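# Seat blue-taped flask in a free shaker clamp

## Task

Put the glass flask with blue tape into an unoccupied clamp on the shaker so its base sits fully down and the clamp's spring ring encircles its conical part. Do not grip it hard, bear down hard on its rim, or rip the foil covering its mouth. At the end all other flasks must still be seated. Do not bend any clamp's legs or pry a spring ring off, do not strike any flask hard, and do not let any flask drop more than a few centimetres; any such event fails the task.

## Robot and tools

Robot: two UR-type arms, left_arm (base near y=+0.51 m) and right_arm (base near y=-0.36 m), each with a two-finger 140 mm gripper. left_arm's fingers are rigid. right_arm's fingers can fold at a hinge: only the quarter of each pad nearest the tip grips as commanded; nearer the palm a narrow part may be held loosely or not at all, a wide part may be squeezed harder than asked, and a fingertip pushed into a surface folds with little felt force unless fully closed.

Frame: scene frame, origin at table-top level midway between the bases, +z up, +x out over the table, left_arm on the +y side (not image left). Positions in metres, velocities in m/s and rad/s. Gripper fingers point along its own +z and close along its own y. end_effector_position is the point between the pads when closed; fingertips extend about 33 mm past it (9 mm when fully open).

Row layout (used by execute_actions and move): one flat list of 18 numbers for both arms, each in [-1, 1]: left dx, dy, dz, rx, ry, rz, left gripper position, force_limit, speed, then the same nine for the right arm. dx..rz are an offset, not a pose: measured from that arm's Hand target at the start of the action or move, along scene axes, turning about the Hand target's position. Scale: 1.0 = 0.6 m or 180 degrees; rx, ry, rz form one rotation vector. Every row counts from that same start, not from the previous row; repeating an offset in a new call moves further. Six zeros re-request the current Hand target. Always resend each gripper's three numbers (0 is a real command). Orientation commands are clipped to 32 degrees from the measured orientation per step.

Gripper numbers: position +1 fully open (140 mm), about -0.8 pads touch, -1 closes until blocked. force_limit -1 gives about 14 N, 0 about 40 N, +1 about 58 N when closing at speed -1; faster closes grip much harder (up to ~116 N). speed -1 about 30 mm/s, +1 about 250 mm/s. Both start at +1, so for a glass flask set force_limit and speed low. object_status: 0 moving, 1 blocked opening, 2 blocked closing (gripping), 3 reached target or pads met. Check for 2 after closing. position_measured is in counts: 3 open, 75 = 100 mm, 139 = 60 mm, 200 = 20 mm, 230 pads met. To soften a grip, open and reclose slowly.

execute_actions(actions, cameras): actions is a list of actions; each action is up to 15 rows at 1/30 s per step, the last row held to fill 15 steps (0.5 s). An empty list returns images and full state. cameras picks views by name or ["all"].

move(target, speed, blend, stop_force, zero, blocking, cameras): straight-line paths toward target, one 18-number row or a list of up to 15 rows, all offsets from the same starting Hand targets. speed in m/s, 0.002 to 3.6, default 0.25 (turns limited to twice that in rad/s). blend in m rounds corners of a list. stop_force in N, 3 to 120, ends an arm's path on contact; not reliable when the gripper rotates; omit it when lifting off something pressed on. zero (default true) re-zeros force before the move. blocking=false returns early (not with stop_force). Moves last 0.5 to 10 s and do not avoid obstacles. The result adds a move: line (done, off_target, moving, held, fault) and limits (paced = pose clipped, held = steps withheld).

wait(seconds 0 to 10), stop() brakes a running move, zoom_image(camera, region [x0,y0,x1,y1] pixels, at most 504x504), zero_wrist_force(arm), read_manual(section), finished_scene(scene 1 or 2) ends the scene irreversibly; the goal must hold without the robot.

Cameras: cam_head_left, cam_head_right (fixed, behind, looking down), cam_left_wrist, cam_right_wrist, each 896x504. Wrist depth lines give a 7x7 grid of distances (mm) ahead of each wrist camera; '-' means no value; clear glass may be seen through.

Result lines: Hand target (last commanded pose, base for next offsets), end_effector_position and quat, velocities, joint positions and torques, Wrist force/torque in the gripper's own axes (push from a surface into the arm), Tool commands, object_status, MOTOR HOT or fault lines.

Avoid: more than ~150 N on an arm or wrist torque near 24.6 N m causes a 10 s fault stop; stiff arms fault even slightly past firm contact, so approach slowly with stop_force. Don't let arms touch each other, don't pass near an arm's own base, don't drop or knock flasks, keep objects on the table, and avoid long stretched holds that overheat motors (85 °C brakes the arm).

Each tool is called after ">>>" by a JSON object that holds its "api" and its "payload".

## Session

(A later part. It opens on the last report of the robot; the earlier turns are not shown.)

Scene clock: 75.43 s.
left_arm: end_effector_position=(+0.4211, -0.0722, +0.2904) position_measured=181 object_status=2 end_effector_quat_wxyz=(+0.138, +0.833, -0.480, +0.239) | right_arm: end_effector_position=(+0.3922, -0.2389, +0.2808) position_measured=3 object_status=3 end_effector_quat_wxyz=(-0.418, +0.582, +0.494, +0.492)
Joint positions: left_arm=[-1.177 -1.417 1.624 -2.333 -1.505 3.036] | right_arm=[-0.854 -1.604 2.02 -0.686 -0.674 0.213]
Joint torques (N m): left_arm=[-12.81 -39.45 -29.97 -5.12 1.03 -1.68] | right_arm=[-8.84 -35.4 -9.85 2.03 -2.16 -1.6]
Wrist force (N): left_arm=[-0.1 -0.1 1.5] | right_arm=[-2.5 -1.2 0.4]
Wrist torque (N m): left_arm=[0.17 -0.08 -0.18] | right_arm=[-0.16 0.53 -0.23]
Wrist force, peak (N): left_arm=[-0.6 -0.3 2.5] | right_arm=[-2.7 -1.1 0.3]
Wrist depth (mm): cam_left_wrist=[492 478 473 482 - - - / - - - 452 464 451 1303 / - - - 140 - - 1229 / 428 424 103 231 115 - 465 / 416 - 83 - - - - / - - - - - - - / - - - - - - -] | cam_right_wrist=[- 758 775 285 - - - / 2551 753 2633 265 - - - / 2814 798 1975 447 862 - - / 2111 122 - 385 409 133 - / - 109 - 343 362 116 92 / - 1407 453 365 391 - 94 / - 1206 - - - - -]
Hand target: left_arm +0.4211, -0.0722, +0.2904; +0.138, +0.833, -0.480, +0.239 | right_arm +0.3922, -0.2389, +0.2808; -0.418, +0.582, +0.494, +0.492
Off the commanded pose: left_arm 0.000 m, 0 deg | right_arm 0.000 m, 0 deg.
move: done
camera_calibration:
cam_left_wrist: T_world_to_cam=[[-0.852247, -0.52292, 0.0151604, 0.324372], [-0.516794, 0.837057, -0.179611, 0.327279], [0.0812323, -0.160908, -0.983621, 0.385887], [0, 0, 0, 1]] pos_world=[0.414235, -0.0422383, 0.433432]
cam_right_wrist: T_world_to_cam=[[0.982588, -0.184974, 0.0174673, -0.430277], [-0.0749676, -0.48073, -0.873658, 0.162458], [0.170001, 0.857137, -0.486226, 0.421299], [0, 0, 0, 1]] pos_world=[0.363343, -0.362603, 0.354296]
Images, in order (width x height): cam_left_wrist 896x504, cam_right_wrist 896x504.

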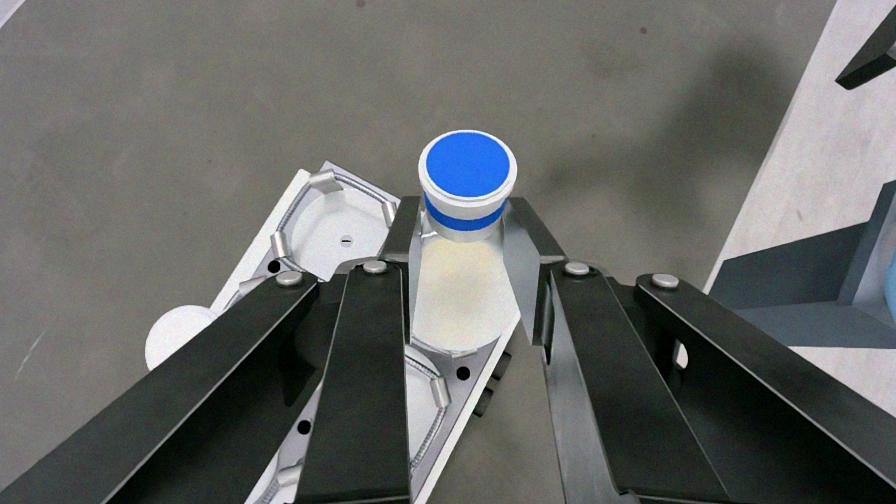

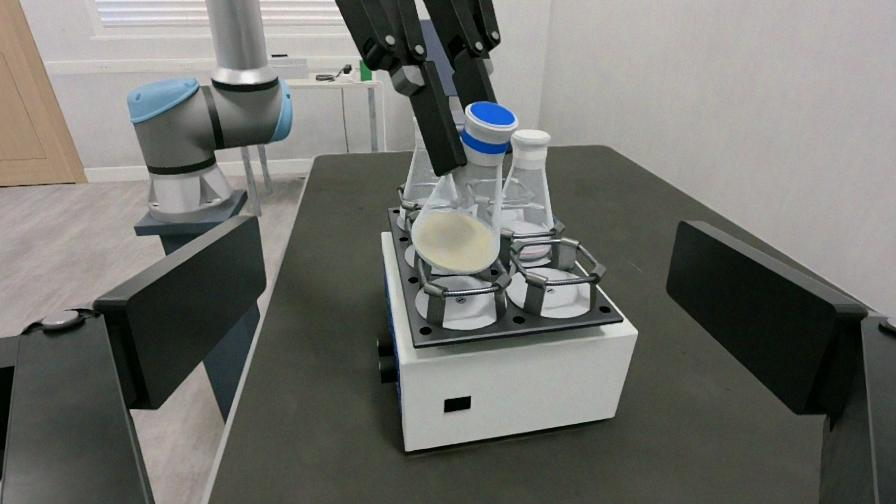

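>>> {"api": "move", "payload": {"target": [[0,0,-0.02,0,0,0,-1,-0.02,-1,0,0,0,0,0,0,1,1,1]], "speed": 0.05, "stop_force": 8, "cameras": ["cam_right_wrist"]}}

>>> {"api": "zoom_image", "payload": {"camera": "cam_right_wrist", "region": [390, 150, 570, 330]}}

Scene clock: 82.20 s.
left_arm: end_effector_position=(+0.4211, -0.0722, +0.2784) position_measured=181 object_status=2 end_effector_quat_wxyz=(+0.138, +0.833, -0.480, +0.239) | right_arm: end_effector_position=(+0.3922, -0.2389, +0.2808) position_measured=3 object_status=3 end_effector_quat_wxyz=(-0.418, +0.582, +0.494, +0.492)
Joint positions: left_arm=[-1.177 -1.411 1.648 -2.363 -1.505 3.036] | right_arm=[-0.854 -1.604 2.02 -0.686 -0.674 0.213]
Joint torques (N m): left_arm=[-1.32 -39.61 -30.99 -3.09 -1.07 -1.52] | right_arm=[-10.09 -35.42 -10.54 1.68 -2.2 -1.68]
Wrist force (N): left_arm=[-0.1 0.0 1.5] | right_arm=[-2.4 -0.9 0.2]
Wrist torque (N m): left_arm=[0.18 -0.10 -0.18] | right_arm=[-0.10 0.52 -0.23]
Wrist force, peak (N): left_arm=[-0.2 0.0 2.0] | right_arm=[-2.8 -1.2 0.3]
Wrist depth (mm): cam_left_wrist=[- - 447 456 447 - - / - - - 440 - 450 1268 / - - - 140 - 434 1255 / - - 104 157 418 - 1108 / 405 - 83 - - - 557 / - - - - - - 1140 / - - - - - - -] | cam_right_wrist=[3061 2661 279 290 1991 1762 - / 2881 760 868 273 - - - / 2847 805 4296 445 - - 1449 / 2377 127 - 386 407 133 - / - 109 - 345 361 116 92 / - 1353 454 - 394 - 95 / - 1160 - 389 397 - -]
Hand target: left_arm +0.4211, -0.0722, +0.2784; +0.138, +0.833, -0.480, +0.239 | right_arm +0.3922, -0.2389, +0.2808; -0.418, +0.582, +0.494, +0.492
Off the commanded pose: left_arm 0.000 m, 0 deg | right_arm 0.000 m, 0 deg.
move: done
camera_calibration:
cam_right_wrist: T_world_to_cam=[[0.982588, -0.184974, 0.0174673, -0.430277], [-0.0749676, -0.48073, -0.873658, 0.162458], [0.170001, 0.857137, -0.486226, 0.421299], [0, 0, 0, 1]] pos_world=[0.363343, -0.362603, 0.354296]
Images, in order (width x height): cam_right_wrist 896x504.

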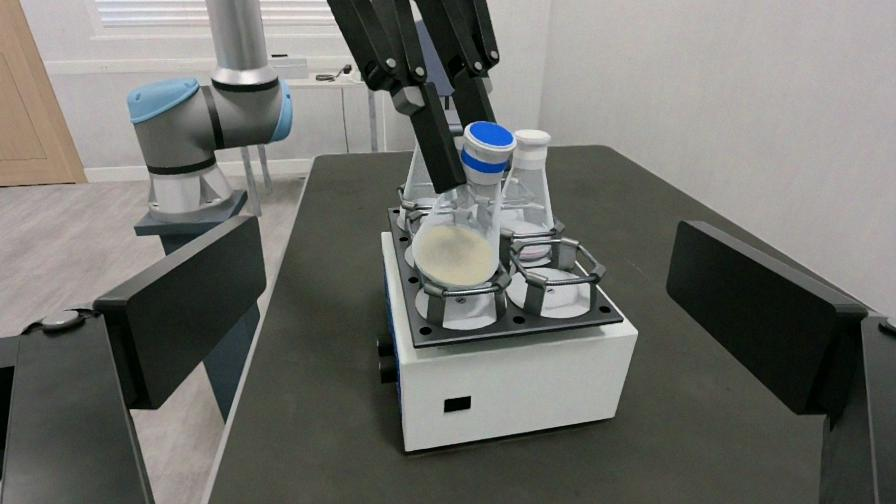

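Scaled by 2.800 from the camera's 896x504 image, which has a finer 1280x720 frame.

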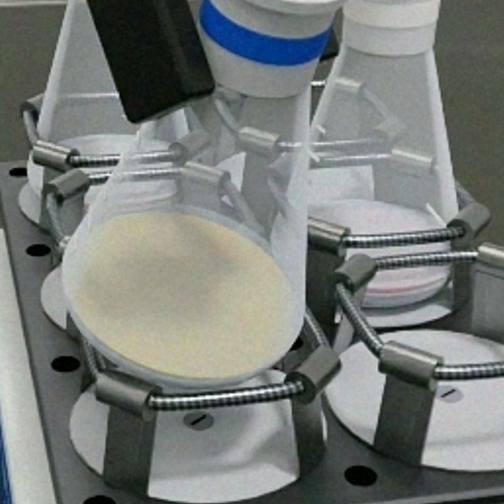

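>>> {"api": "move", "payload": {"target": [[0.002,0.0008,-0.0133,0,0,0,-1,-0.02,-1,0,0,0,0,0,0,1,1,1]], "speed": 0.03, "stop_force": 10, "cameras": ["cam_right_wrist"]}}

>>> {"api": "zoom_image", "payload": {"camera": "cam_right_wrist", "region": [390, 150, 570, 330]}}

Scene clock: 88.10 s.
left_arm: end_effector_position=(+0.4217, -0.0721, +0.2752) position_measured=181 object_status=2 end_effector_quat_wxyz=(+0.138, +0.833, -0.480, +0.239) | right_arm: end_effector_position=(+0.3922, -0.2389, +0.2808) position_measured=3 object_status=3 end_effector_quat_wxyz=(-0.418, +0.582, +0.494, +0.492)
Joint positions: left_arm=[-1.176 -1.409 1.655 -2.372 -1.506 3.037] | right_arm=[-0.854 -1.604 2.02 -0.686 -0.674 0.213]
Joint torques (N m): left_arm=[-17.88 -37.31 -27.79 -5.63 0.42 -1.91] | right_arm=[-8.99 -34.48 -11.07 1.85 -2.17 -1.47]
Wrist force (N): left_arm=[0.7 -2.4 -1.1] | right_arm=[-2.3 -0.9 0.3]
Wrist torque (N m): left_arm=[0.38 -0.03 -0.19] | right_arm=[-0.11 0.49 -0.22]
Wrist force, peak (N): left_arm=[7.6 -5.2 -11.0] | right_arm=[-2.7 -1.3 0.4]
Wrist depth (mm): cam_left_wrist=[456 450 470 485 - - 488 / 443 - - - - - 1289 / 429 418 - 140 - - 1235 / 410 - 242 232 116 - - / - - 83 221 - - - / - - - 259 - - 1119 / - - - - - - -] | cam_right_wrist=[2633 763 792 294 - 1666 1262 / 2449 756 830 275 - 1643 1353 / 3099 805 2499 282 - 1666 - / 2267 127 - 358 386 142 - / - 109 - 343 363 116 92 / - 1353 - 367 394 442 95 / - 1172 - - 387 393 -]
Hand target: left_arm +0.4217, -0.0721, +0.2752; +0.138, +0.833, -0.480, +0.239 (not the last commanded pose) | right_arm +0.3922, -0.2389, +0.2808; -0.418, +0.582, +0.494, +0.492
Off the commanded pose: left_arm 0.005 m, 0 deg | right_arm 0.000 m, 0 deg.
move: contact (left_arm)
camera_calibration:
cam_right_wrist: T_world_to_cam=[[0.982588, -0.184974, 0.0174673, -0.430277], [-0.0749676, -0.48073, -0.873658, 0.162458], [0.170001, 0.857137, -0.486226, 0.421299], [0, 0, 0, 1]] pos_world=[0.363343, -0.362603, 0.354296]
Images, in order (width x height): cam_right_wrist 896x504.

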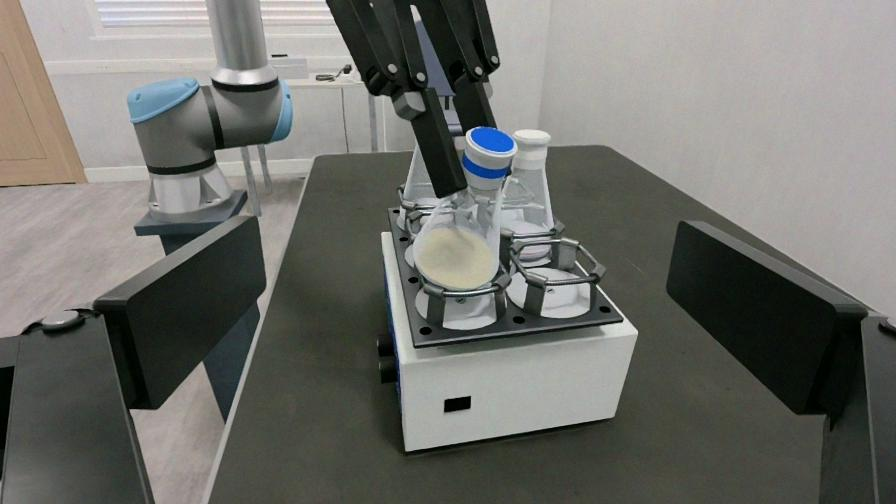

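Scaled by 2.800 from the camera's 896x504 image, which has a finer 1280x720 frame.

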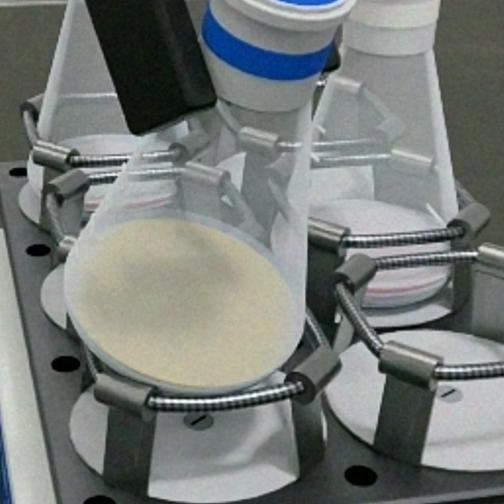

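>>> {"api": "move", "payload": {"target": [[0.0025,0.001,0.004,0,0,0,-1,-0.02,-1,0,0,0,0,0,0,1,1,1],[0.0062,0.0018,0.0017,0,0,0,-1,-0.02,-1,0,0,0,0,0,0,1,1,1]], "speed": 0.03}}

>>> {"api": "move", "payload": {"target": [[0,0,-0.0167,0,0,0,-1,-0.02,-1,0,0,0,0,0,0,1,1,1]], "speed": 0.025, "stop_force": 10, "cameras": ["cam_right_wrist"]}}

>>> {"api": "zoom_image", "payload": {"camera": "cam_right_wrist", "region": [390, 150, 570, 330]}}

Scene clock: 91.47 s.
left_arm: end_effector_position=(+0.4256, -0.0709, +0.2762) position_measured=181 object_status=2 end_effector_quat_wxyz=(+0.138, +0.833, -0.480, +0.239) | right_arm: end_effector_position=(+0.3922, -0.2389, +0.2808) position_measured=3 object_status=3 end_effector_quat_wxyz=(-0.418, +0.582, +0.494, +0.492)
Joint positions: left_arm=[-1.169 -1.406 1.649 -2.37 -1.51 3.043] | right_arm=[-0.854 -1.604 2.02 -0.686 -0.674 0.213]
Joint torques (N m): left_arm=[-13.64 -40.04 -18.36 -3.63 1 -1.3] | right_arm=[-8.58 -35.06 -10.51 1.79 -2.32 -1.24]
Wrist force (N): left_arm=[-0.3 0.2 1.3] | right_arm=[-2.4 -0.6 0.4]
Wrist torque (N m): left_arm=[0.23 -0.05 -0.29] | right_arm=[-0.05 0.52 -0.24]
Wrist force, peak (N): left_arm=[0.6 -2.5 -0.9] | right_arm=[-2.6 -1.4 0.6]
Wrist depth (mm): cam_left_wrist=[- 447 - 472 - - 1275 / - 442 442 444 - 451 1289 / - 426 - 137 430 443 1235 / - 415 103 155 417 - - / 395 - 83 224 - - - / - - - 256 - - 1124 / - - - 252 - - -] | cam_right_wrist=[2847 747 768 292 - - - / 2633 749 2449 277 3449 1654 - / 2881 787 2551 283 - 1913 - / 2332 127 - 360 384 133 - / - 109 - 345 364 116 92 / - 1383 - 363 391 - 95 / - 1155 391 383 - - -]
Hand target: left_arm +0.4254, -0.0710, +0.2762; +0.138, +0.833, -0.480, +0.239 | right_arm +0.3922, -0.2389, +0.2808; -0.418, +0.582, +0.494, +0.492
Off the commanded pose: left_arm 0.000 m, 0 deg | right_arm 0.000 m, 0 deg.
move: done

Scene clock: 92.90 s.
left_arm: end_effector_position=(+0.4254, -0.0710, +0.2687) position_measured=181 object_status=2 end_effector_quat_wxyz=(+0.138, +0.833, -0.480, +0.239) | right_arm: end_effector_position=(+0.3922, -0.2389, +0.2808) position_measured=3 object_status=3 end_effector_quat_wxyz=(-0.418, +0.582, +0.494, +0.492)
Joint positions: left_arm=[-1.169 -1.401 1.663 -2.389 -1.509 3.043] | right_arm=[-0.854 -1.604 2.02 -0.686 -0.674 0.213]
Joint torques (N m): left_arm=[-13.87 -39.19 -19.86 -6.03 -2.05 -1.64] | right_arm=[-9.02 -33.47 -9.51 1.89 -2.06 -1.16]
Wrist force (N): left_arm=[0.3 -1.7 0.8] | right_arm=[-2.4 -1.0 0.1]
Wrist torque (N m): left_arm=[0.34 -0.14 -0.19] | right_arm=[-0.11 0.51 -0.23]
Wrist force, peak (N): left_arm=[6.4 -5.4 -8.7] | right_arm=[-2.7 -1.1 0.4]
Wrist depth (mm): cam_left_wrist=[443 - - 468 454 - 467 / - - - - 453 442 1262 / - 410 - 144 443 430 1223 / 396 407 105 234 117 426 583 / - - 83 219 - - 566 / - - - 248 - - 1135 / - - - - - - -] | cam_right_wrist=[2915 2751 289 296 - - - / 2782 756 819 295 - 1590 - / 2782 800 2605 283 - 1737 - / 2401 127 841 386 414 133 1230 / - 109 513 347 353 116 92 / - 1309 489 364 396 - 94 / - 1134 - - 376 - -]
Hand target: left_arm +0.4254, -0.0710, +0.2687; +0.138, +0.833, -0.480, +0.239 (not the last commanded pose) | right_arm +0.3922, -0.2389, +0.2808; -0.418, +0.582, +0.494, +0.492
Off the commanded pose: left_arm 0.002 m, 0 deg | right_arm 0.000 m, 0 deg.
move: contact (left_arm)
camera_calibration:
cam_right_wrist: T_world_to_cam=[[0.982588, -0.184974, 0.0174673, -0.430277], [-0.0749676, -0.48073, -0.873658, 0.162458], [0.170001, 0.857137, -0.486226, 0.421299], [0, 0, 0, 1]] pos_world=[0.363343, -0.362603, 0.354296]
Images, in order (width x height): cam_right_wrist 896x504.

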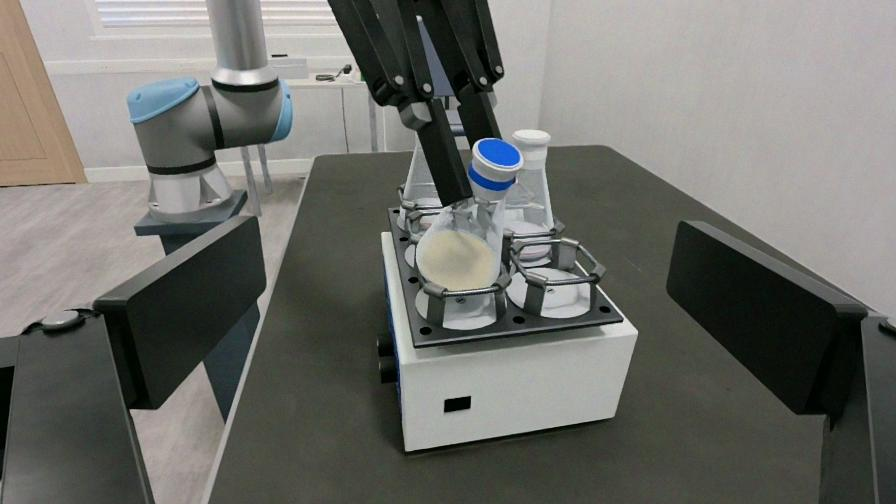

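Scaled by 2.800 from the camera's 896x504 image, which has a finer 1280x720 frame.

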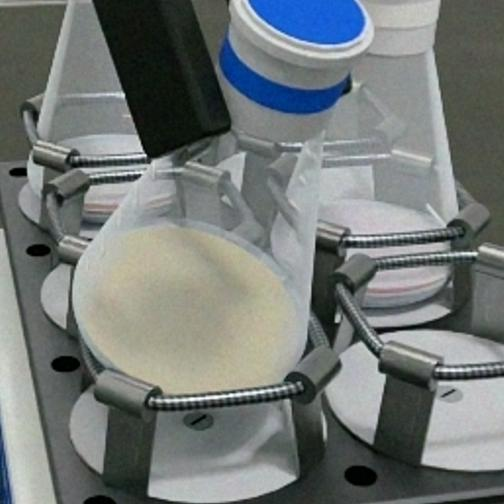

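>>> {"api": "move", "payload": {"target": [[0.003,0.0013,0.0018,0,0,0,-1,-0.02,-1,0,0,0,0,0,0,1,1,1]], "speed": 0.03}}

>>> {"api": "move", "payload": {"target": [[0,0,-0.0167,0,0,0,-1,-0.02,-1,0,0,0,0,0,0,1,1,1]], "speed": 0.025, "stop_force": 14, "cameras": ["cam_right_wrist"]}}

>>> {"api": "zoom_image", "payload": {"camera": "cam_right_wrist", "region": [390, 150, 570, 330]}}

Scene clock: 95.00 s.
left_arm: end_effector_position=(+0.4273, -0.0702, +0.2698) position_measured=181 object_status=2 end_effector_quat_wxyz=(+0.138, +0.833, -0.480, +0.239) | right_arm: end_effector_position=(+0.3922, -0.2389, +0.2808) position_measured=3 object_status=3 end_effector_quat_wxyz=(-0.418, +0.582, +0.494, +0.492)
Joint positions: left_arm=[-1.165 -1.401 1.66 -2.386 -1.511 3.046] | right_arm=[-0.854 -1.604 2.02 -0.686 -0.674 0.213]
Joint torques (N m): left_arm=[7.12 -26.87 -25.33 -3.87 -0.4 0.64] | right_arm=[-8.67 -34.79 -9.86 1.86 -2.11 -1.37]
Wrist force (N): left_arm=[-0.1 1.6 1.3] | right_arm=[-2.5 -1.0 0.2]
Wrist torque (N m): left_arm=[0.02 -0.12 -0.37] | right_arm=[-0.11 0.53 -0.23]
Wrist force, peak (N): left_arm=[0.0 1.7 1.4] | right_arm=[-2.6 -1.2 0.6]
Wrist depth (mm): cam_left_wrist=[- - 450 - - - - / 437 - 443 434 - 448 1275 / - - 415 144 - - 1204 / - - 104 152 116 - - / - - 83 - - - - / - - - 252 - - - / - - - 267 - - -] | cam_right_wrist=[2605 756 772 294 - - - / 3498 753 2354 296 3023 - 1243 / 2814 800 3061 282 - 1475 - / 2354 127 792 386 412 133 - / - 109 - 348 363 116 92 / - 1353 - 367 391 - 94 / - 1269 372 384 - - -]
Hand target: left_arm +0.4272, -0.0702, +0.2697; +0.138, +0.833, -0.480, +0.239 | right_arm +0.3922, -0.2389, +0.2808; -0.418, +0.582, +0.494, +0.492
Off the commanded pose: left_arm 0.000 m, 0 deg | right_arm 0.000 m, 0 deg.
move: done

Scene clock: 96.20 s.
left_arm: end_effector_position=(+0.4273, -0.0703, +0.2668) position_measured=181 object_status=2 end_effector_quat_wxyz=(+0.138, +0.833, -0.480, +0.239) | right_arm: end_effector_position=(+0.3922, -0.2389, +0.2808) position_measured=3 object_status=3 end_effector_quat_wxyz=(-0.418, +0.582, +0.494, +0.492)
Joint positions: left_arm=[-1.165 -1.399 1.666 -2.395 -1.511 3.046] | right_arm=[-0.854 -1.604 2.02 -0.686 -0.674 0.213]
Joint torques (N m): left_arm=[6.03 -35.75 -14.54 -4.01 0.66 0.21] | right_arm=[-9.27 -34.2 -9.76 1.76 -2.13 -1.34]
Wrist force (N): left_arm=[4.2 4.1 -3.2] | right_arm=[-2.3 -1.2 0.4]
Wrist torque (N m): left_arm=[-0.11 -0.12 -0.45] | right_arm=[-0.15 0.51 -0.23]
Wrist force, peak (N): left_arm=[13.2 7.3 -10.9] | right_arm=[-2.7 -1.1 0.2]
Wrist depth (mm): cam_left_wrist=[443 - 437 454 - - 1303 / 435 446 - - - 427 1310 / 408 - - 144 421 432 1223 / - - 105 151 405 408 - / - 147 83 220 - - - / - - - - - - 1108 / - - - - - - -] | cam_right_wrist=[2691 758 274 297 2691 1724 1275 / 2633 765 2377 287 1928 1827 - / 2814 816 2847 280 - - - / 2499 127 - 409 409 133 - / - 109 - 346 364 116 92 / - 1399 - 366 396 - 94 / - 1275 - - - - -]
Hand target: left_arm +0.4273, -0.0703, +0.2668; +0.138, +0.833, -0.480, +0.239 (not the last commanded pose) | right_arm +0.3922, -0.2389, +0.2808; -0.418, +0.582, +0.494, +0.492
Off the commanded pose: left_arm 0.007 m, 0 deg | right_arm 0.000 m, 0 deg.
move: contact (left_arm)
camera_calibration:
cam_right_wrist: T_world_to_cam=[[0.982588, -0.184974, 0.0174673, -0.430277], [-0.0749676, -0.48073, -0.873658, 0.162458], [0.170001, 0.857137, -0.486226, 0.421299], [0, 0, 0, 1]] pos_world=[0.363343, -0.362603, 0.354296]
Images, in order (width x height): cam_right_wrist 896x504.

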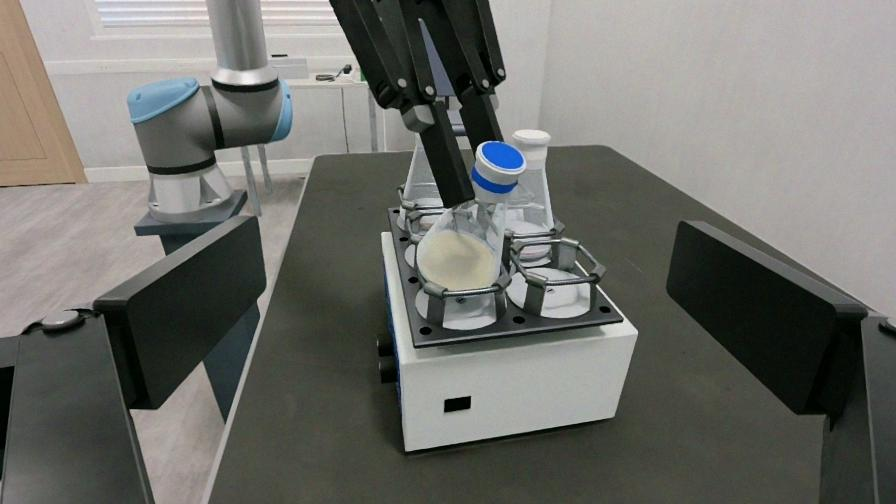

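Scaled by 2.800 from the camera's 896x504 image, which has a finer 1280x720 frame.

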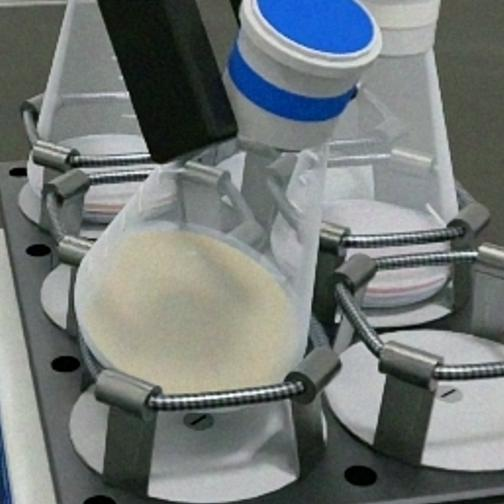

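>>> {"api": "move", "payload": {"target": [[0.001,-0.0055,0.001,0,0,0,-1,-0.02,-1,0,0,0,0,0,0,1,1,1]], "speed": 0.03}}

>>> {"api": "move", "payload": {"target": [[0.001,-0.0017,-0.0167,0,0,0,-1,-0.02,-1,0,0,0,0,0,0,1,1,1]], "speed": 0.025, "stop_force": 16, "cameras": ["cam_right_wrist"]}}

>>> {"api": "zoom_image", "payload": {"camera": "cam_right_wrist", "region": [390, 150, 570, 330]}}

Scene clock: 98.97 s.
left_arm: end_effector_position=(+0.4279, -0.0736, +0.2674) position_measured=181 object_status=2 end_effector_quat_wxyz=(+0.138, +0.833, -0.480, +0.239) | right_arm: end_effector_position=(+0.3922, -0.2389, +0.2808) position_measured=3 object_status=3 end_effector_quat_wxyz=(-0.418, +0.582, +0.494, +0.492)
Joint positions: left_arm=[-1.167 -1.392 1.656 -2.392 -1.511 3.045] | right_arm=[-0.854 -1.604 2.02 -0.686 -0.674 0.213]
Joint torques (N m): left_arm=[-15.14 -36.05 -18.43 -3.62 0.66 -1.63] | right_arm=[-9.44 -32.9 -10 1.75 -2.17 -1.13]
Wrist force (N): left_arm=[0.5 0.3 0.6] | right_arm=[-2.5 -0.7 0.5]
Wrist torque (N m): left_arm=[0.54 -0.16 -0.13] | right_arm=[-0.06 0.53 -0.23]
Wrist force, peak (N): left_arm=[4.7 4.3 -3.2] | right_arm=[-2.7 -1.1 0.3]
Wrist depth (mm): cam_left_wrist=[445 457 448 - 438 456 1282 / - - - - 444 439 1242 / - 413 - 141 - 441 1216 / 400 - 105 155 134 - 1216 / - - 83 - - - - / - - - 247 - - 1119 / - - - - - - -] | cam_right_wrist=[3139 708 775 294 - - - / 2814 758 2449 295 - - 1275 / 3023 805 2577 279 - - 1118 / 2401 122 - 385 390 133 1155 / - 109 - 346 361 123 92 / - 1309 - 368 392 - 94 / - 1200 380 - 380 - -]
Hand target: left_arm +0.4279, -0.0736, +0.2674; +0.138, +0.833, -0.480, +0.239 | right_arm +0.3922, -0.2389, +0.2808; -0.418, +0.582, +0.494, +0.492
Off the commanded pose: left_arm 0.000 m, 0 deg | right_arm 0.000 m, 0 deg.
move: done

Scene clock: 100.13 s.
left_arm: end_effector_position=(+0.4281, -0.0740, +0.2644) position_measured=181 object_status=2 end_effector_quat_wxyz=(+0.138, +0.833, -0.480, +0.240) | right_arm: end_effector_position=(+0.3922, -0.2389, +0.2808) position_measured=3 object_status=3 end_effector_quat_wxyz=(-0.418, +0.582, +0.494, +0.492)
Joint positions: left_arm=[-1.167 -1.39 1.661 -2.4 -1.511 3.045] | right_arm=[-0.854 -1.604 2.02 -0.686 -0.674 0.213]
Joint torques (N m): left_arm=[-9.32 -35.7 -22.41 -3.79 -0.75 -0.25] | right_arm=[-9.31 -33 -9.65 1.86 -2.13 -1.21]
Wrist force (N): left_arm=[5.4 2.0 -2.9] | right_arm=[-2.5 -0.9 0.3]
Wrist torque (N m): left_arm=[0.49 -0.12 -0.12] | right_arm=[-0.09 0.53 -0.23]
Wrist force, peak (N): left_arm=[16.5 1.5 -13.0] | right_arm=[-2.7 -0.8 0.4]
Wrist depth (mm): cam_left_wrist=[443 433 - 451 453 - - / - 427 - - 438 - 1303 / - 423 - 143 - 431 1223 / - - 105 156 406 413 1146 / 384 - 83 - - 605 - / - - - 222 - - 1124 / - - - 242 - - -] | cam_right_wrist=[2577 753 271 294 - 1632 1256 / 1991 768 839 286 - - 983 / 2814 803 3826 279 - - - / 2288 127 - 397 408 133 1160 / - 109 - 346 363 124 92 / - 1331 - 369 391 - 94 / - 1206 - 394 - 377 -]
Hand target: left_arm +0.4281, -0.0740, +0.2645; +0.138, +0.833, -0.480, +0.240 (not the last commanded pose) | right_arm +0.3922, -0.2389, +0.2808; -0.418, +0.582, +0.494, +0.492
Off the commanded pose: left_arm 0.007 m, 0 deg | right_arm 0.000 m, 0 deg.
move: contact (left_arm)
camera_calibration:
cam_right_wrist: T_world_to_cam=[[0.982588, -0.184974, 0.0174673, -0.430277], [-0.0749676, -0.48073, -0.873658, 0.162458], [0.170001, 0.857137, -0.486226, 0.421299], [0, 0, 0, 1]] pos_world=[0.363343, -0.362603, 0.354296]
Images, in order (width x height): cam_right_wrist 896x504.

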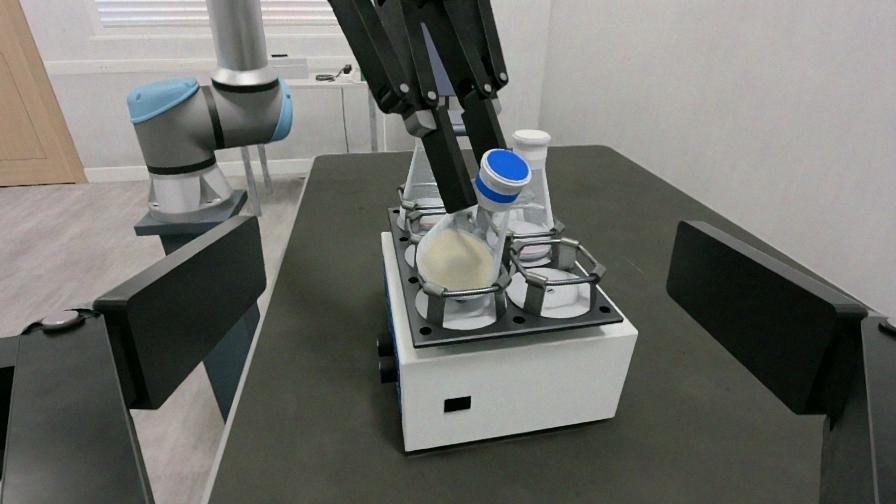

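Scaled by 2.800 from the camera's 896x504 image, which has a finer 1280x720 frame.

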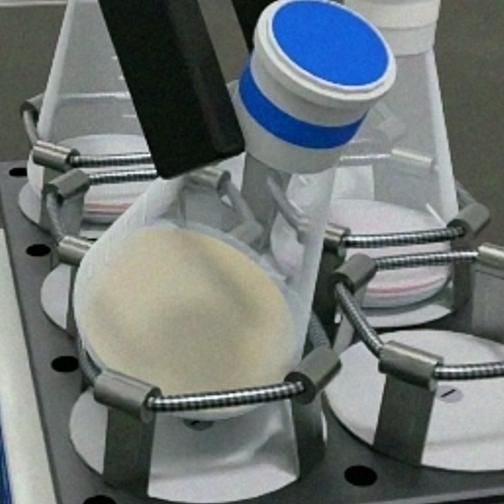

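>>> {"api": "move", "payload": {"target": [[0.0033,-0.0067,0,0,0,0,-1,-0.02,-1,0,0,0,0,0,0,1,1,1]], "speed": 0.03, "stop_force": 16}}

Scene clock: 103.53 s.
left_arm: end_effector_position=(+0.4301, -0.0780, +0.2644) position_measured=182 object_status=2 end_effector_quat_wxyz=(+0.138, +0.833, -0.480, +0.240) | right_arm: end_effector_position=(+0.3922, -0.2389, +0.2808) position_measured=3 object_status=3 end_effector_quat_wxyz=(-0.418, +0.582, +0.494, +0.492)
Joint positions: left_arm=[-1.166 -1.379 1.649 -2.398 -1.511 3.045] | right_arm=[-0.854 -1.604 2.02 -0.686 -0.674 0.213]
Joint torques (N m): left_arm=[11.63 -39.2 -16.44 -4.85 -1.54 1.4] | right_arm=[-8.47 -32.95 -10.82 1.81 -2.13 -1.03]
Wrist force (N): left_arm=[1.2 -0.9 0.7] | right_arm=[-2.6 -0.9 0.3]
Wrist torque (N m): left_arm=[0.35 -0.08 -0.11] | right_arm=[-0.10 0.56 -0.23]
Wrist force, peak (N): left_arm=[5.4 2.0 -2.9] | right_arm=[-2.7 -1.1 0.3]
Wrist depth (mm): cam_left_wrist=[- 455 - - - - 1275 / - - - 437 433 437 1242 / - - 408 146 - - 1229 / 375 399 102 173 132 - 1186 / - 144 89 208 - - - / - - - 242 - - 1119 / - - - - - - -] | cam_right_wrist=[- 731 2332 290 - - - / 2814 760 839 282 3180 1622 - / 2986 808 3710 279 374 1324 1289 / 2354 122 - 364 405 133 1391 / - 109 - 344 362 116 92 / - 1345 - 368 391 - 94 / - 1224 - - 386 - -]
Hand target: left_arm +0.4301, -0.0780, +0.2645; +0.138, +0.833, -0.480, +0.240 | right_arm +0.3922, -0.2389, +0.2808; -0.418, +0.582, +0.494, +0.492
Off the commanded pose: left_arm 0.000 m, 0 deg | right_arm 0.000 m, 0 deg.
move: done

>>> {"api": "move", "payload": {"target": [[-0.0142,0.0245,-0.0123,-0.0433,-0.025,0,-1,-0.02,-1,0,0,0,0,0,0,1,1,1]], "speed": 0.025, "stop_force": 28, "cameras": ["cam_right_wrist"]}}

>>> {"api": "zoom_image", "payload": {"camera": "cam_right_wrist", "region": [390, 150, 570, 330]}}

Scene clock: 108.27 s.
left_arm: end_effector_position=(+0.4251, -0.0694, +0.2602) position_measured=182 object_status=2 end_effector_quat_wxyz=(+0.160, +0.821, -0.473, +0.278) | right_arm: end_effector_position=(+0.3922, -0.2389, +0.2808) position_measured=3 object_status=3 end_effector_quat_wxyz=(-0.418, +0.582, +0.494, +0.492)
Joint positions: left_arm=[-1.174 -1.425 1.78 -2.576 -1.498 3.045] | right_arm=[-0.854 -1.604 2.02 -0.686 -0.674 0.213]
Joint torques (N m): left_arm=[17.83 -8 3.01 5.62 0 -1.34] | right_arm=[-8.64 -32.63 -10.62 1.96 -2 -1.05]
Wrist force (N): left_arm=[27.9 7.1 -11.6] | right_arm=[-2.5 -1.1 0.5]
Wrist torque (N m): left_arm=[-0.01 0.08 -0.28] | right_arm=[-0.14 0.54 -0.23]
Wrist force, peak (N): left_arm=[31.4 7.7 -11.9] | right_arm=[-2.8 -1.2 0.2]
Wrist depth (mm): cam_left_wrist=[477 - - - 489 - 1420 / - - - 439 455 - 1363 / - - 267 146 434 - 1262 / - 412 102 231 133 - 1210 / - - 89 - - - - / - - - 236 - - - / - - - - - - -] | cam_right_wrist=[- 751 277 315 - - - / 3265 763 836 302 - - - / 2751 811 - 282 - 1611 - / 2424 127 - 366 406 133 - / - 109 - 342 365 116 92 / - 1360 - 368 387 - 94 / - 1200 389 - 384 388 -]
Hand target: left_arm +0.4251, -0.0694, +0.2602; +0.160, +0.821, -0.473, +0.278 (not the last commanded pose) | right_arm +0.3922, -0.2389, +0.2808; -0.418, +0.582, +0.494, +0.492
Off the commanded pose: left_arm 0.008 m, 4 deg | right_arm 0.000 m, 0 deg.
move: contact (left_arm)
camera_calibration:
cam_right_wrist: T_world_to_cam=[[0.982588, -0.184974, 0.0174673, -0.430277], [-0.0749676, -0.48073, -0.873658, 0.162458], [0.170001, 0.857137, -0.486226, 0.421299], [0, 0, 0, 1]] pos_world=[0.363343, -0.362603, 0.354296]
Images, in order (width x height): cam_right_wrist 896x504.

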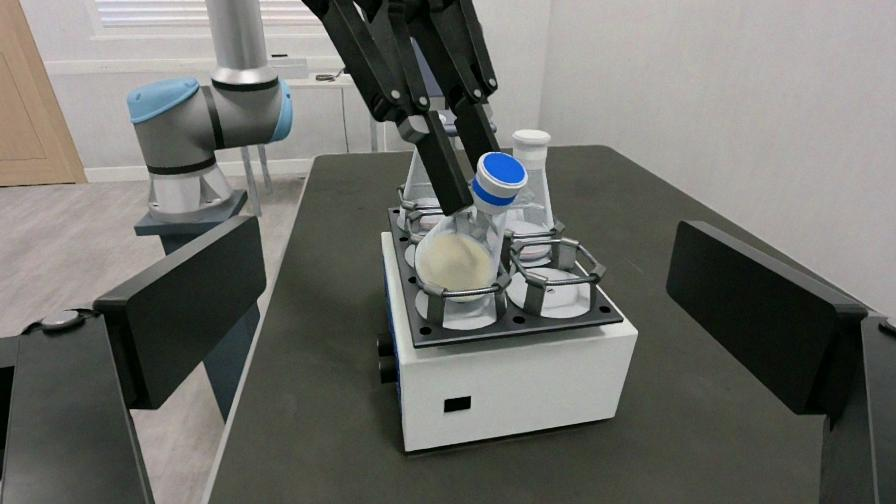

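Scaled by 2.800 from the camera's 896x504 image, which has a finer 1280x720 frame.

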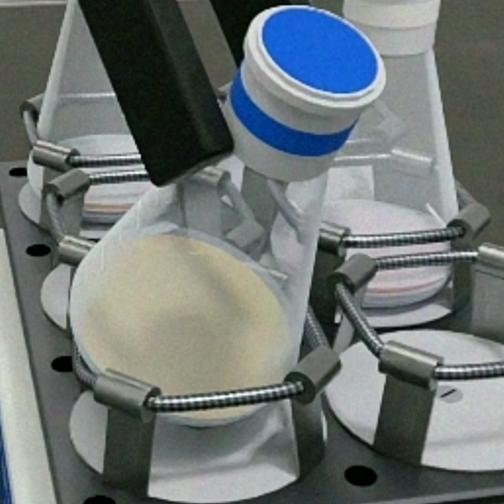

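>>> {"api": "move", "payload": {"target": [[-0.0122,0.016,-0.0112,-0.0313,-0.0181,0,-1,-0.02,-1,0,0,0,0,0,0,1,1,1]], "speed": 0.025, "stop_force": 40, "zero": false, "cameras": ["cam_right_wrist"]}}

>>> {"api": "zoom_image", "payload": {"camera": "cam_right_wrist", "region": [390, 150, 570, 330]}}

Scene clock: 114.43 s.
left_arm: end_effector_position=(+0.4177, -0.0598, +0.2535) position_measured=231 object_status=3 end_effector_quat_wxyz=(+0.187, +0.804, -0.463, +0.324) | right_arm: end_effector_position=(+0.3922, -0.2389, +0.2808) position_measured=3 object_status=3 end_effector_quat_wxyz=(-0.418, +0.582, +0.494, +0.492)
Joint positions: left_arm=[-1.187 -1.461 1.928 -2.801 -1.478 3.045] | right_arm=[-0.854 -1.604 2.02 -0.686 -0.674 0.213]
Joint torques (N m): left_arm=[-1.33 -22.73 -28.17 -4.6 -1.28 0.67] | right_arm=[-7.2 -32.69 -10.71 1.7 -2.09 -0.67]
Wrist force (N): left_arm=[-1.7 0.9 1.7] | right_arm=[-2.4 -1.0 0.5]
Wrist torque (N m): left_arm=[0.31 0.32 -0.11] | right_arm=[-0.12 0.51 -0.23]
Wrist force, peak (N): left_arm=[34.2 7.9 -12.7] | right_arm=[-2.8 -1.1 0.4]
Wrist depth (mm): cam_left_wrist=[- - 515 518 501 - 548 / - - 470 176 477 - 1371 / 442 - 442 437 - - 1333 / - 422 259 109 - - 1235 / - 137 83 - 85 - 549 / - - - - - - - / - - - - - - -] | cam_right_wrist=[- 2524 303 346 2751 1550 - / 3265 760 824 310 - - - / 2847 800 2847 312 924 - - / 2354 127 - 367 381 133 1069 / - 109 - 344 361 116 92 / - 1345 - 365 394 - 94 / - 1275 386 - - - -]
Hand target: left_arm +0.4177, -0.0598, +0.2535; +0.187, +0.804, -0.463, +0.324 | right_arm +0.3922, -0.2389, +0.2808; -0.418, +0.582, +0.494, +0.492
Off the commanded pose: left_arm 0.000 m, 0 deg | right_arm 0.000 m, 0 deg.
move: done
camera_calibration:
cam_right_wrist: T_world_to_cam=[[0.982588, -0.184974, 0.0174673, -0.430277], [-0.0749676, -0.48073, -0.873658, 0.162458], [0.170001, 0.857137, -0.486226, 0.421299], [0, 0, 0, 1]] pos_world=[0.363343, -0.362603, 0.354296]
Images, in order (width x height): cam_right_wrist 896x504.

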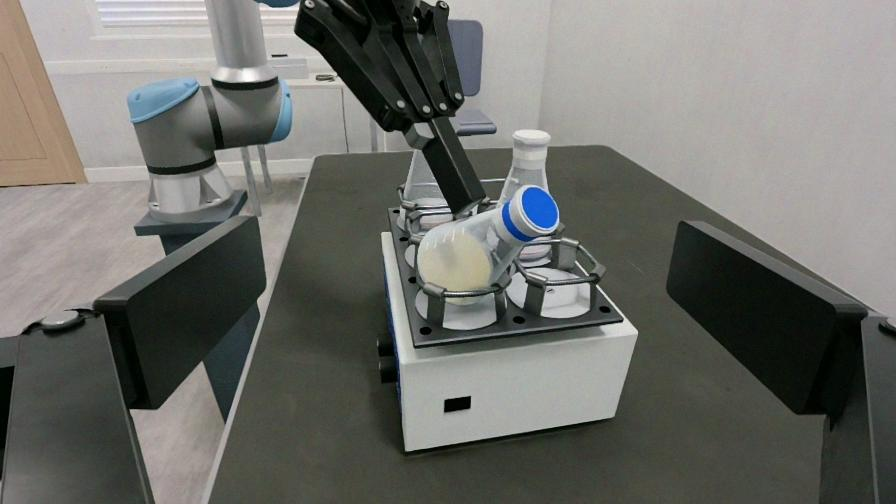

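Scaled by 2.800 from the camera's 896x504 image, which has a finer 1280x720 frame.

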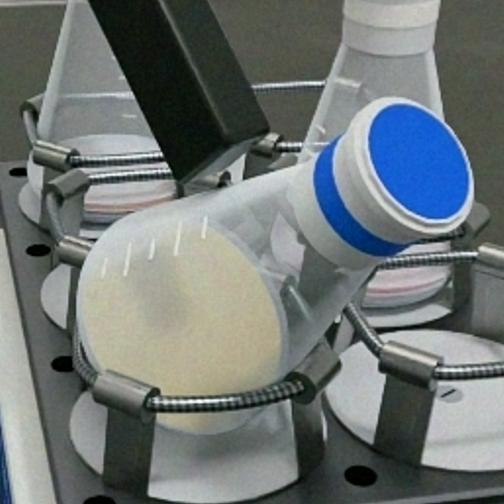

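>>> {"api": "wait", "payload": {"seconds": 0, "cameras": ["all"]}}

>>> {"api": "zoom_image", "payload": {"camera": "cam_head_left", "region": [380, 150, 600, 370]}}

>>> {"api": "zoom_image", "payload": {"camera": "cam_left_wrist", "region": [260, 60, 640, 360]}}

Scene clock: 115.73 s.
left_arm: end_effector_position=(+0.4177, -0.0598, +0.2535) position_measured=231 object_status=3 end_effector_quat_wxyz=(+0.187, +0.804, -0.463, +0.324) | right_arm: end_effector_position=(+0.3922, -0.2389, +0.2808) position_measured=3 object_status=3 end_effector_quat_wxyz=(-0.418, +0.582, +0.494, +0.492)
Joint positions: left_arm=[-1.187 -1.461 1.928 -2.801 -1.478 3.045] | right_arm=[-0.854 -1.604 2.02 -0.686 -0.674 0.213]
Joint torques (N m): left_arm=[9.11 -21.77 -28.09 -4.72 -1.47 0.7] | right_arm=[-7.05 -32.87 -10.34 1.87 -2.11 -0.84]
Wrist force (N): left_arm=[-1.7 0.9 1.6] | right_arm=[-2.2 -1.0 0.3]
Wrist torque (N m): left_arm=[0.31 0.31 -0.11] | right_arm=[-0.11 0.47 -0.23]
Wrist force, peak (N): left_arm=[-2.0 0.9 1.7] | right_arm=[-2.7 -1.0 0.2]
Wrist depth (mm): cam_left_wrist=[- 520 - - - - - / 479 476 - 174 501 467 1403 / - - - 239 453 447 1318 / - 417 264 110 - - 1255 / - 138 83 - 85 - - / - - - - - - 503 / - - - - - - -] | cam_right_wrist=[- 758 304 346 - - 1200 / 2721 760 839 309 1774 1869 - / 3139 798 3449 315 377 - - / 2267 127 678 363 407 133 - / - 109 583 345 363 116 92 / - 1338 - 367 388 - 94 / - 1269 365 385 - 373 -]
Hand target: left_arm +0.4177, -0.0598, +0.2535; +0.187, +0.804, -0.463, +0.324 | right_arm +0.3922, -0.2389, +0.2808; -0.418, +0.582, +0.494, +0.492
Tool commands: left_gripper/position=-1.0 left_gripper/force_limit=-0.02 left_gripper/speed=-1.0 right_gripper/position=+1.0 right_gripper/force_limit=+1.0 right_gripper/speed=+1.0
Off the commanded pose: left_arm 0.000 m, 0 deg | right_arm 0.000 m, 0 deg.
camera_calibration:
cam_left_wrist: T_world_to_cam=[[-0.854035, -0.519813, 0.0204512, 0.328175], [-0.487576, 0.786126, -0.379836, 0.34398], [0.181366, -0.334364, -0.924828, 0.284795], [0, 0, 0, 1]] pos_world=[0.396337, -0.00459637, 0.38733]
cam_right_wrist: T_world_to_cam=[[0.982588, -0.184974, 0.0174673, -0.430277], [-0.0749676, -0.48073, -0.873658, 0.162458], [0.170001, 0.857137, -0.486226, 0.421299], [0, 0, 0, 1]] pos_world=[0.363343, -0.362603, 0.354296]

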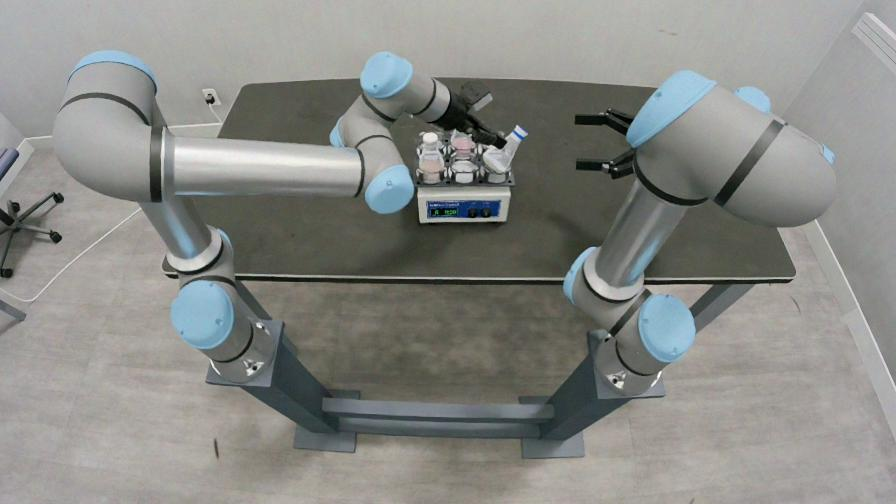

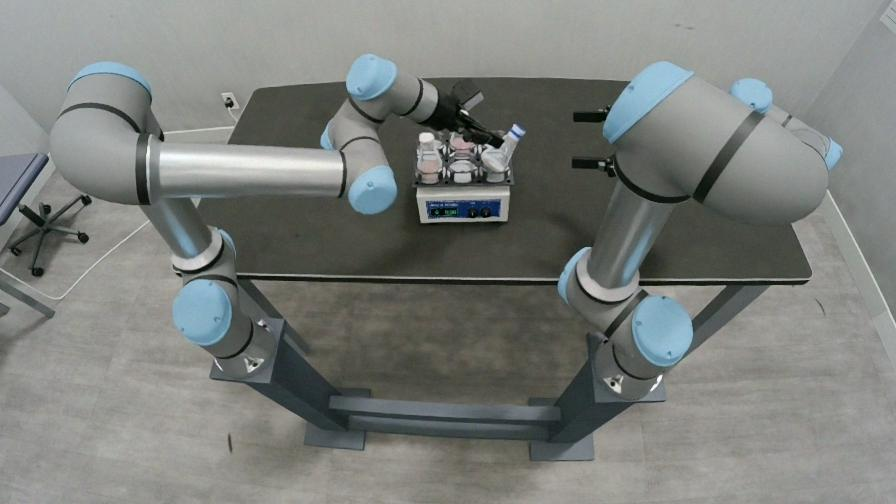

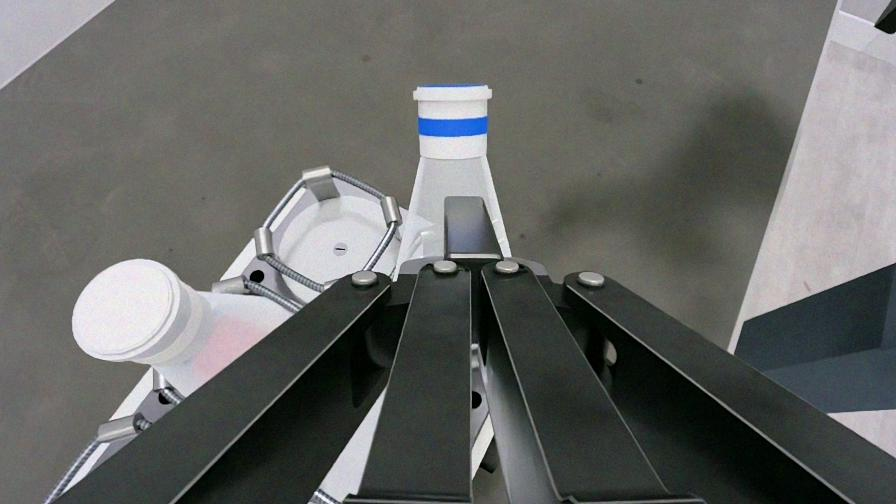

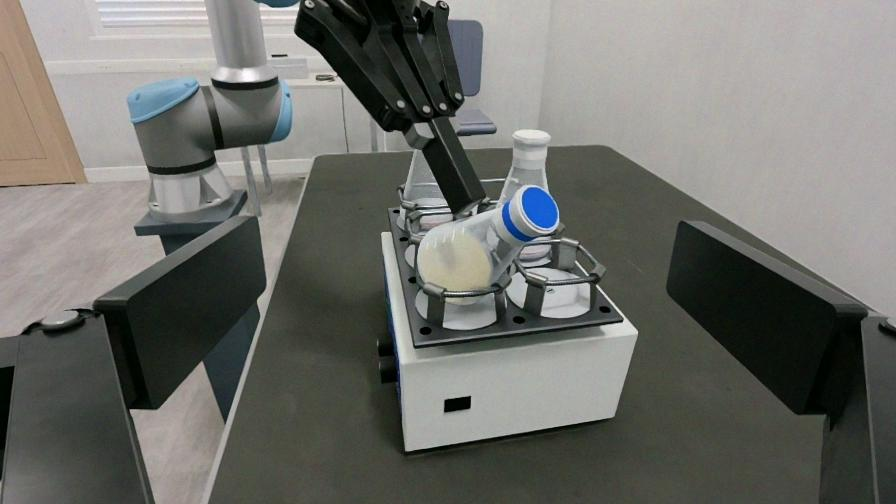

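Scaled by 2.291 from the camera's 896x504 image, which has a finer 1280x720 frame.

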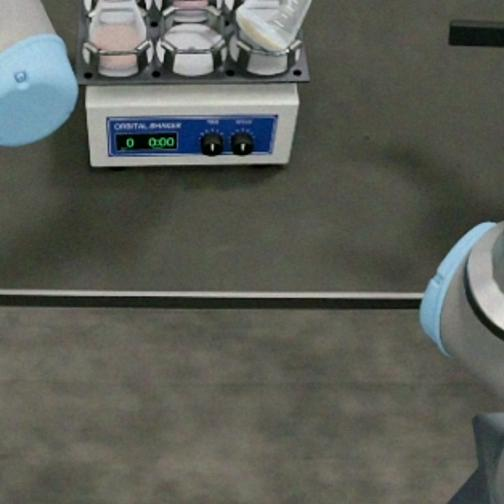

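Scaled by 1.326 from the camera's 896x504 image, which has a finer 1280x720 frame.

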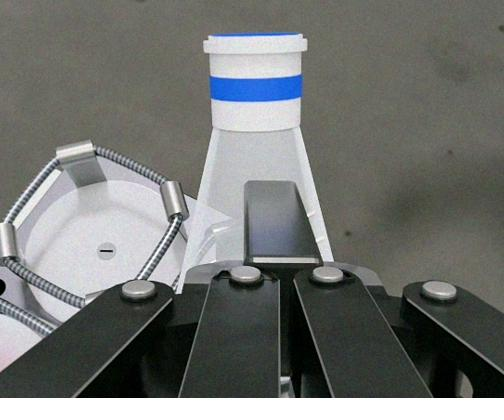

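>>> {"api": "move", "payload": {"target": [[-0.0347,0.0602,0.072,0,0,0,-1,-0.02,-1,0,0,0,0,0,0,1,1,1],[0.0472,-0.0687,0.0758,0.154,0.0889,0,-0.08,-1,-0.5,0,0,0,0,0,0,1,1,1]], "speed": 0.15, "cameras": ["cam_left_wrist","cam_right_wrist"]}}

Scene clock: 129.50 s.
left_arm: end_effector_position=(+0.4461, -0.1010, +0.2990) position_measured=139 object_status=0 end_effector_quat_wxyz=(+0.052, +0.862, -0.496, +0.091) | right_arm: end_effector_position=(+0.3922, -0.2389, +0.2808) position_measured=3 object_status=3 end_effector_quat_wxyz=(-0.418, +0.582, +0.494, +0.492)
Joint positions: left_arm=[-1.142 -1.116 1.017 -1.681 -1.552 3.055] | right_arm=[-0.854 -1.604 2.02 -0.686 -0.674 0.213]
Joint torques (N m): left_arm=[-14.79 -39.24 -29.72 -2.46 1.28 -1.38] | right_arm=[-7.12 -33.29 -12.07 1.96 -2.11 -0.79]
Wrist force (N): left_arm=[-2.0 0.6 1.9] | right_arm=[-2.4 -1.2 0.3]
Wrist torque (N m): left_arm=[0.36 0.42 -0.43] | right_arm=[-0.17 0.51 -0.24]
Wrist force, peak (N): left_arm=[-1.7 1.0 3.6] | right_arm=[-2.8 -1.1 0.4]
Wrist depth (mm): cam_left_wrist=[- 407 - - 417 406 1135 / - 415 - 421 - 422 1129 / 424 432 288 187 - 427 - / - 431 118 - 122 672 1140 / - - 110 272 - 92 1223 / - - - 314 - - - / - - - - - - -] | cam_right_wrist=[2401 710 2721 219 2226 1560 - / 2915 758 2206 235 285 1666 - / 2950 813 3139 472 275 - 1415 / 2377 122 - 368 387 133 1083 / - 109 - 345 364 116 92 / - 1338 - 364 384 - 94 / - 1200 357 - 389 389 -]
Hand target: left_arm +0.4461, -0.1010, +0.2990; +0.052, +0.862, -0.496, +0.091 | right_arm +0.3922, -0.2389, +0.2808; -0.418, +0.582, +0.494, +0.492
Off the commanded pose: left_arm 0.000 m, 0 deg | right_arm 0.000 m, 0 deg.
move: done
camera_calibration:
cam_left_wrist: T_world_to_cam=[[-0.850334, -0.526219, 0.00506832, 0.33233], [-0.518031, 0.83872, 0.167908, 0.262644], [-0.0926071, 0.140152, -0.98579, 0.49631], [0, 0, 0, 1]] pos_world=[0.464611, -0.114965, 0.443473]
cam_right_wrist: T_world_to_cam=[[0.982588, -0.184974, 0.0174673, -0.430277], [-0.0749676, -0.48073, -0.873658, 0.162458], [0.170001, 0.857137, -0.486226, 0.421299], [0, 0, 0, 1]] pos_world=[0.363343, -0.362603, 0.354296]
Images, in order (width x height): cam_left_wrist 896x504, cam_right_wrist 896x504.

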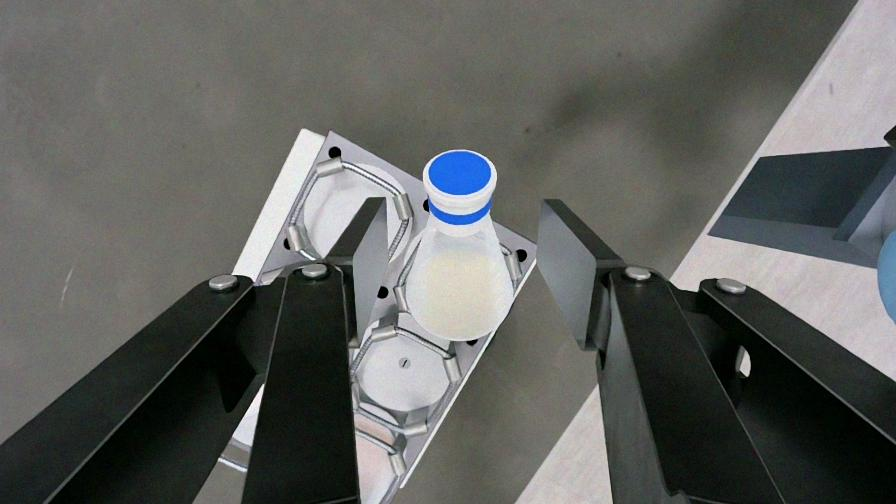

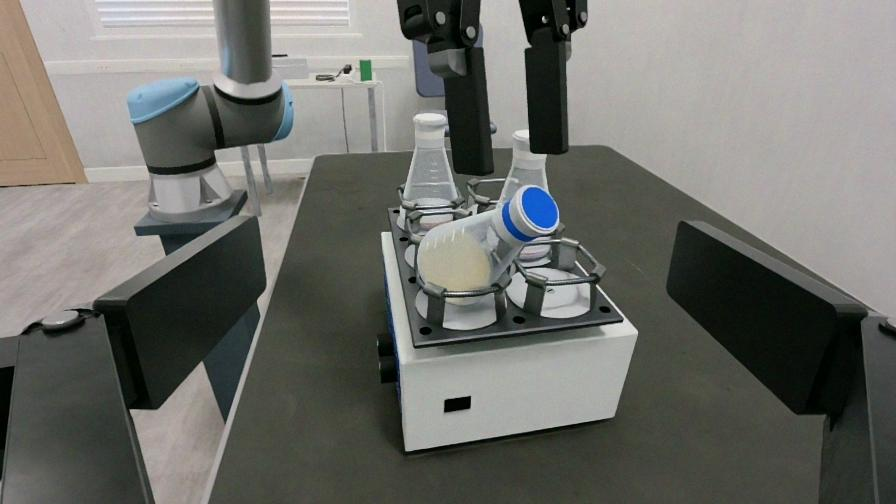

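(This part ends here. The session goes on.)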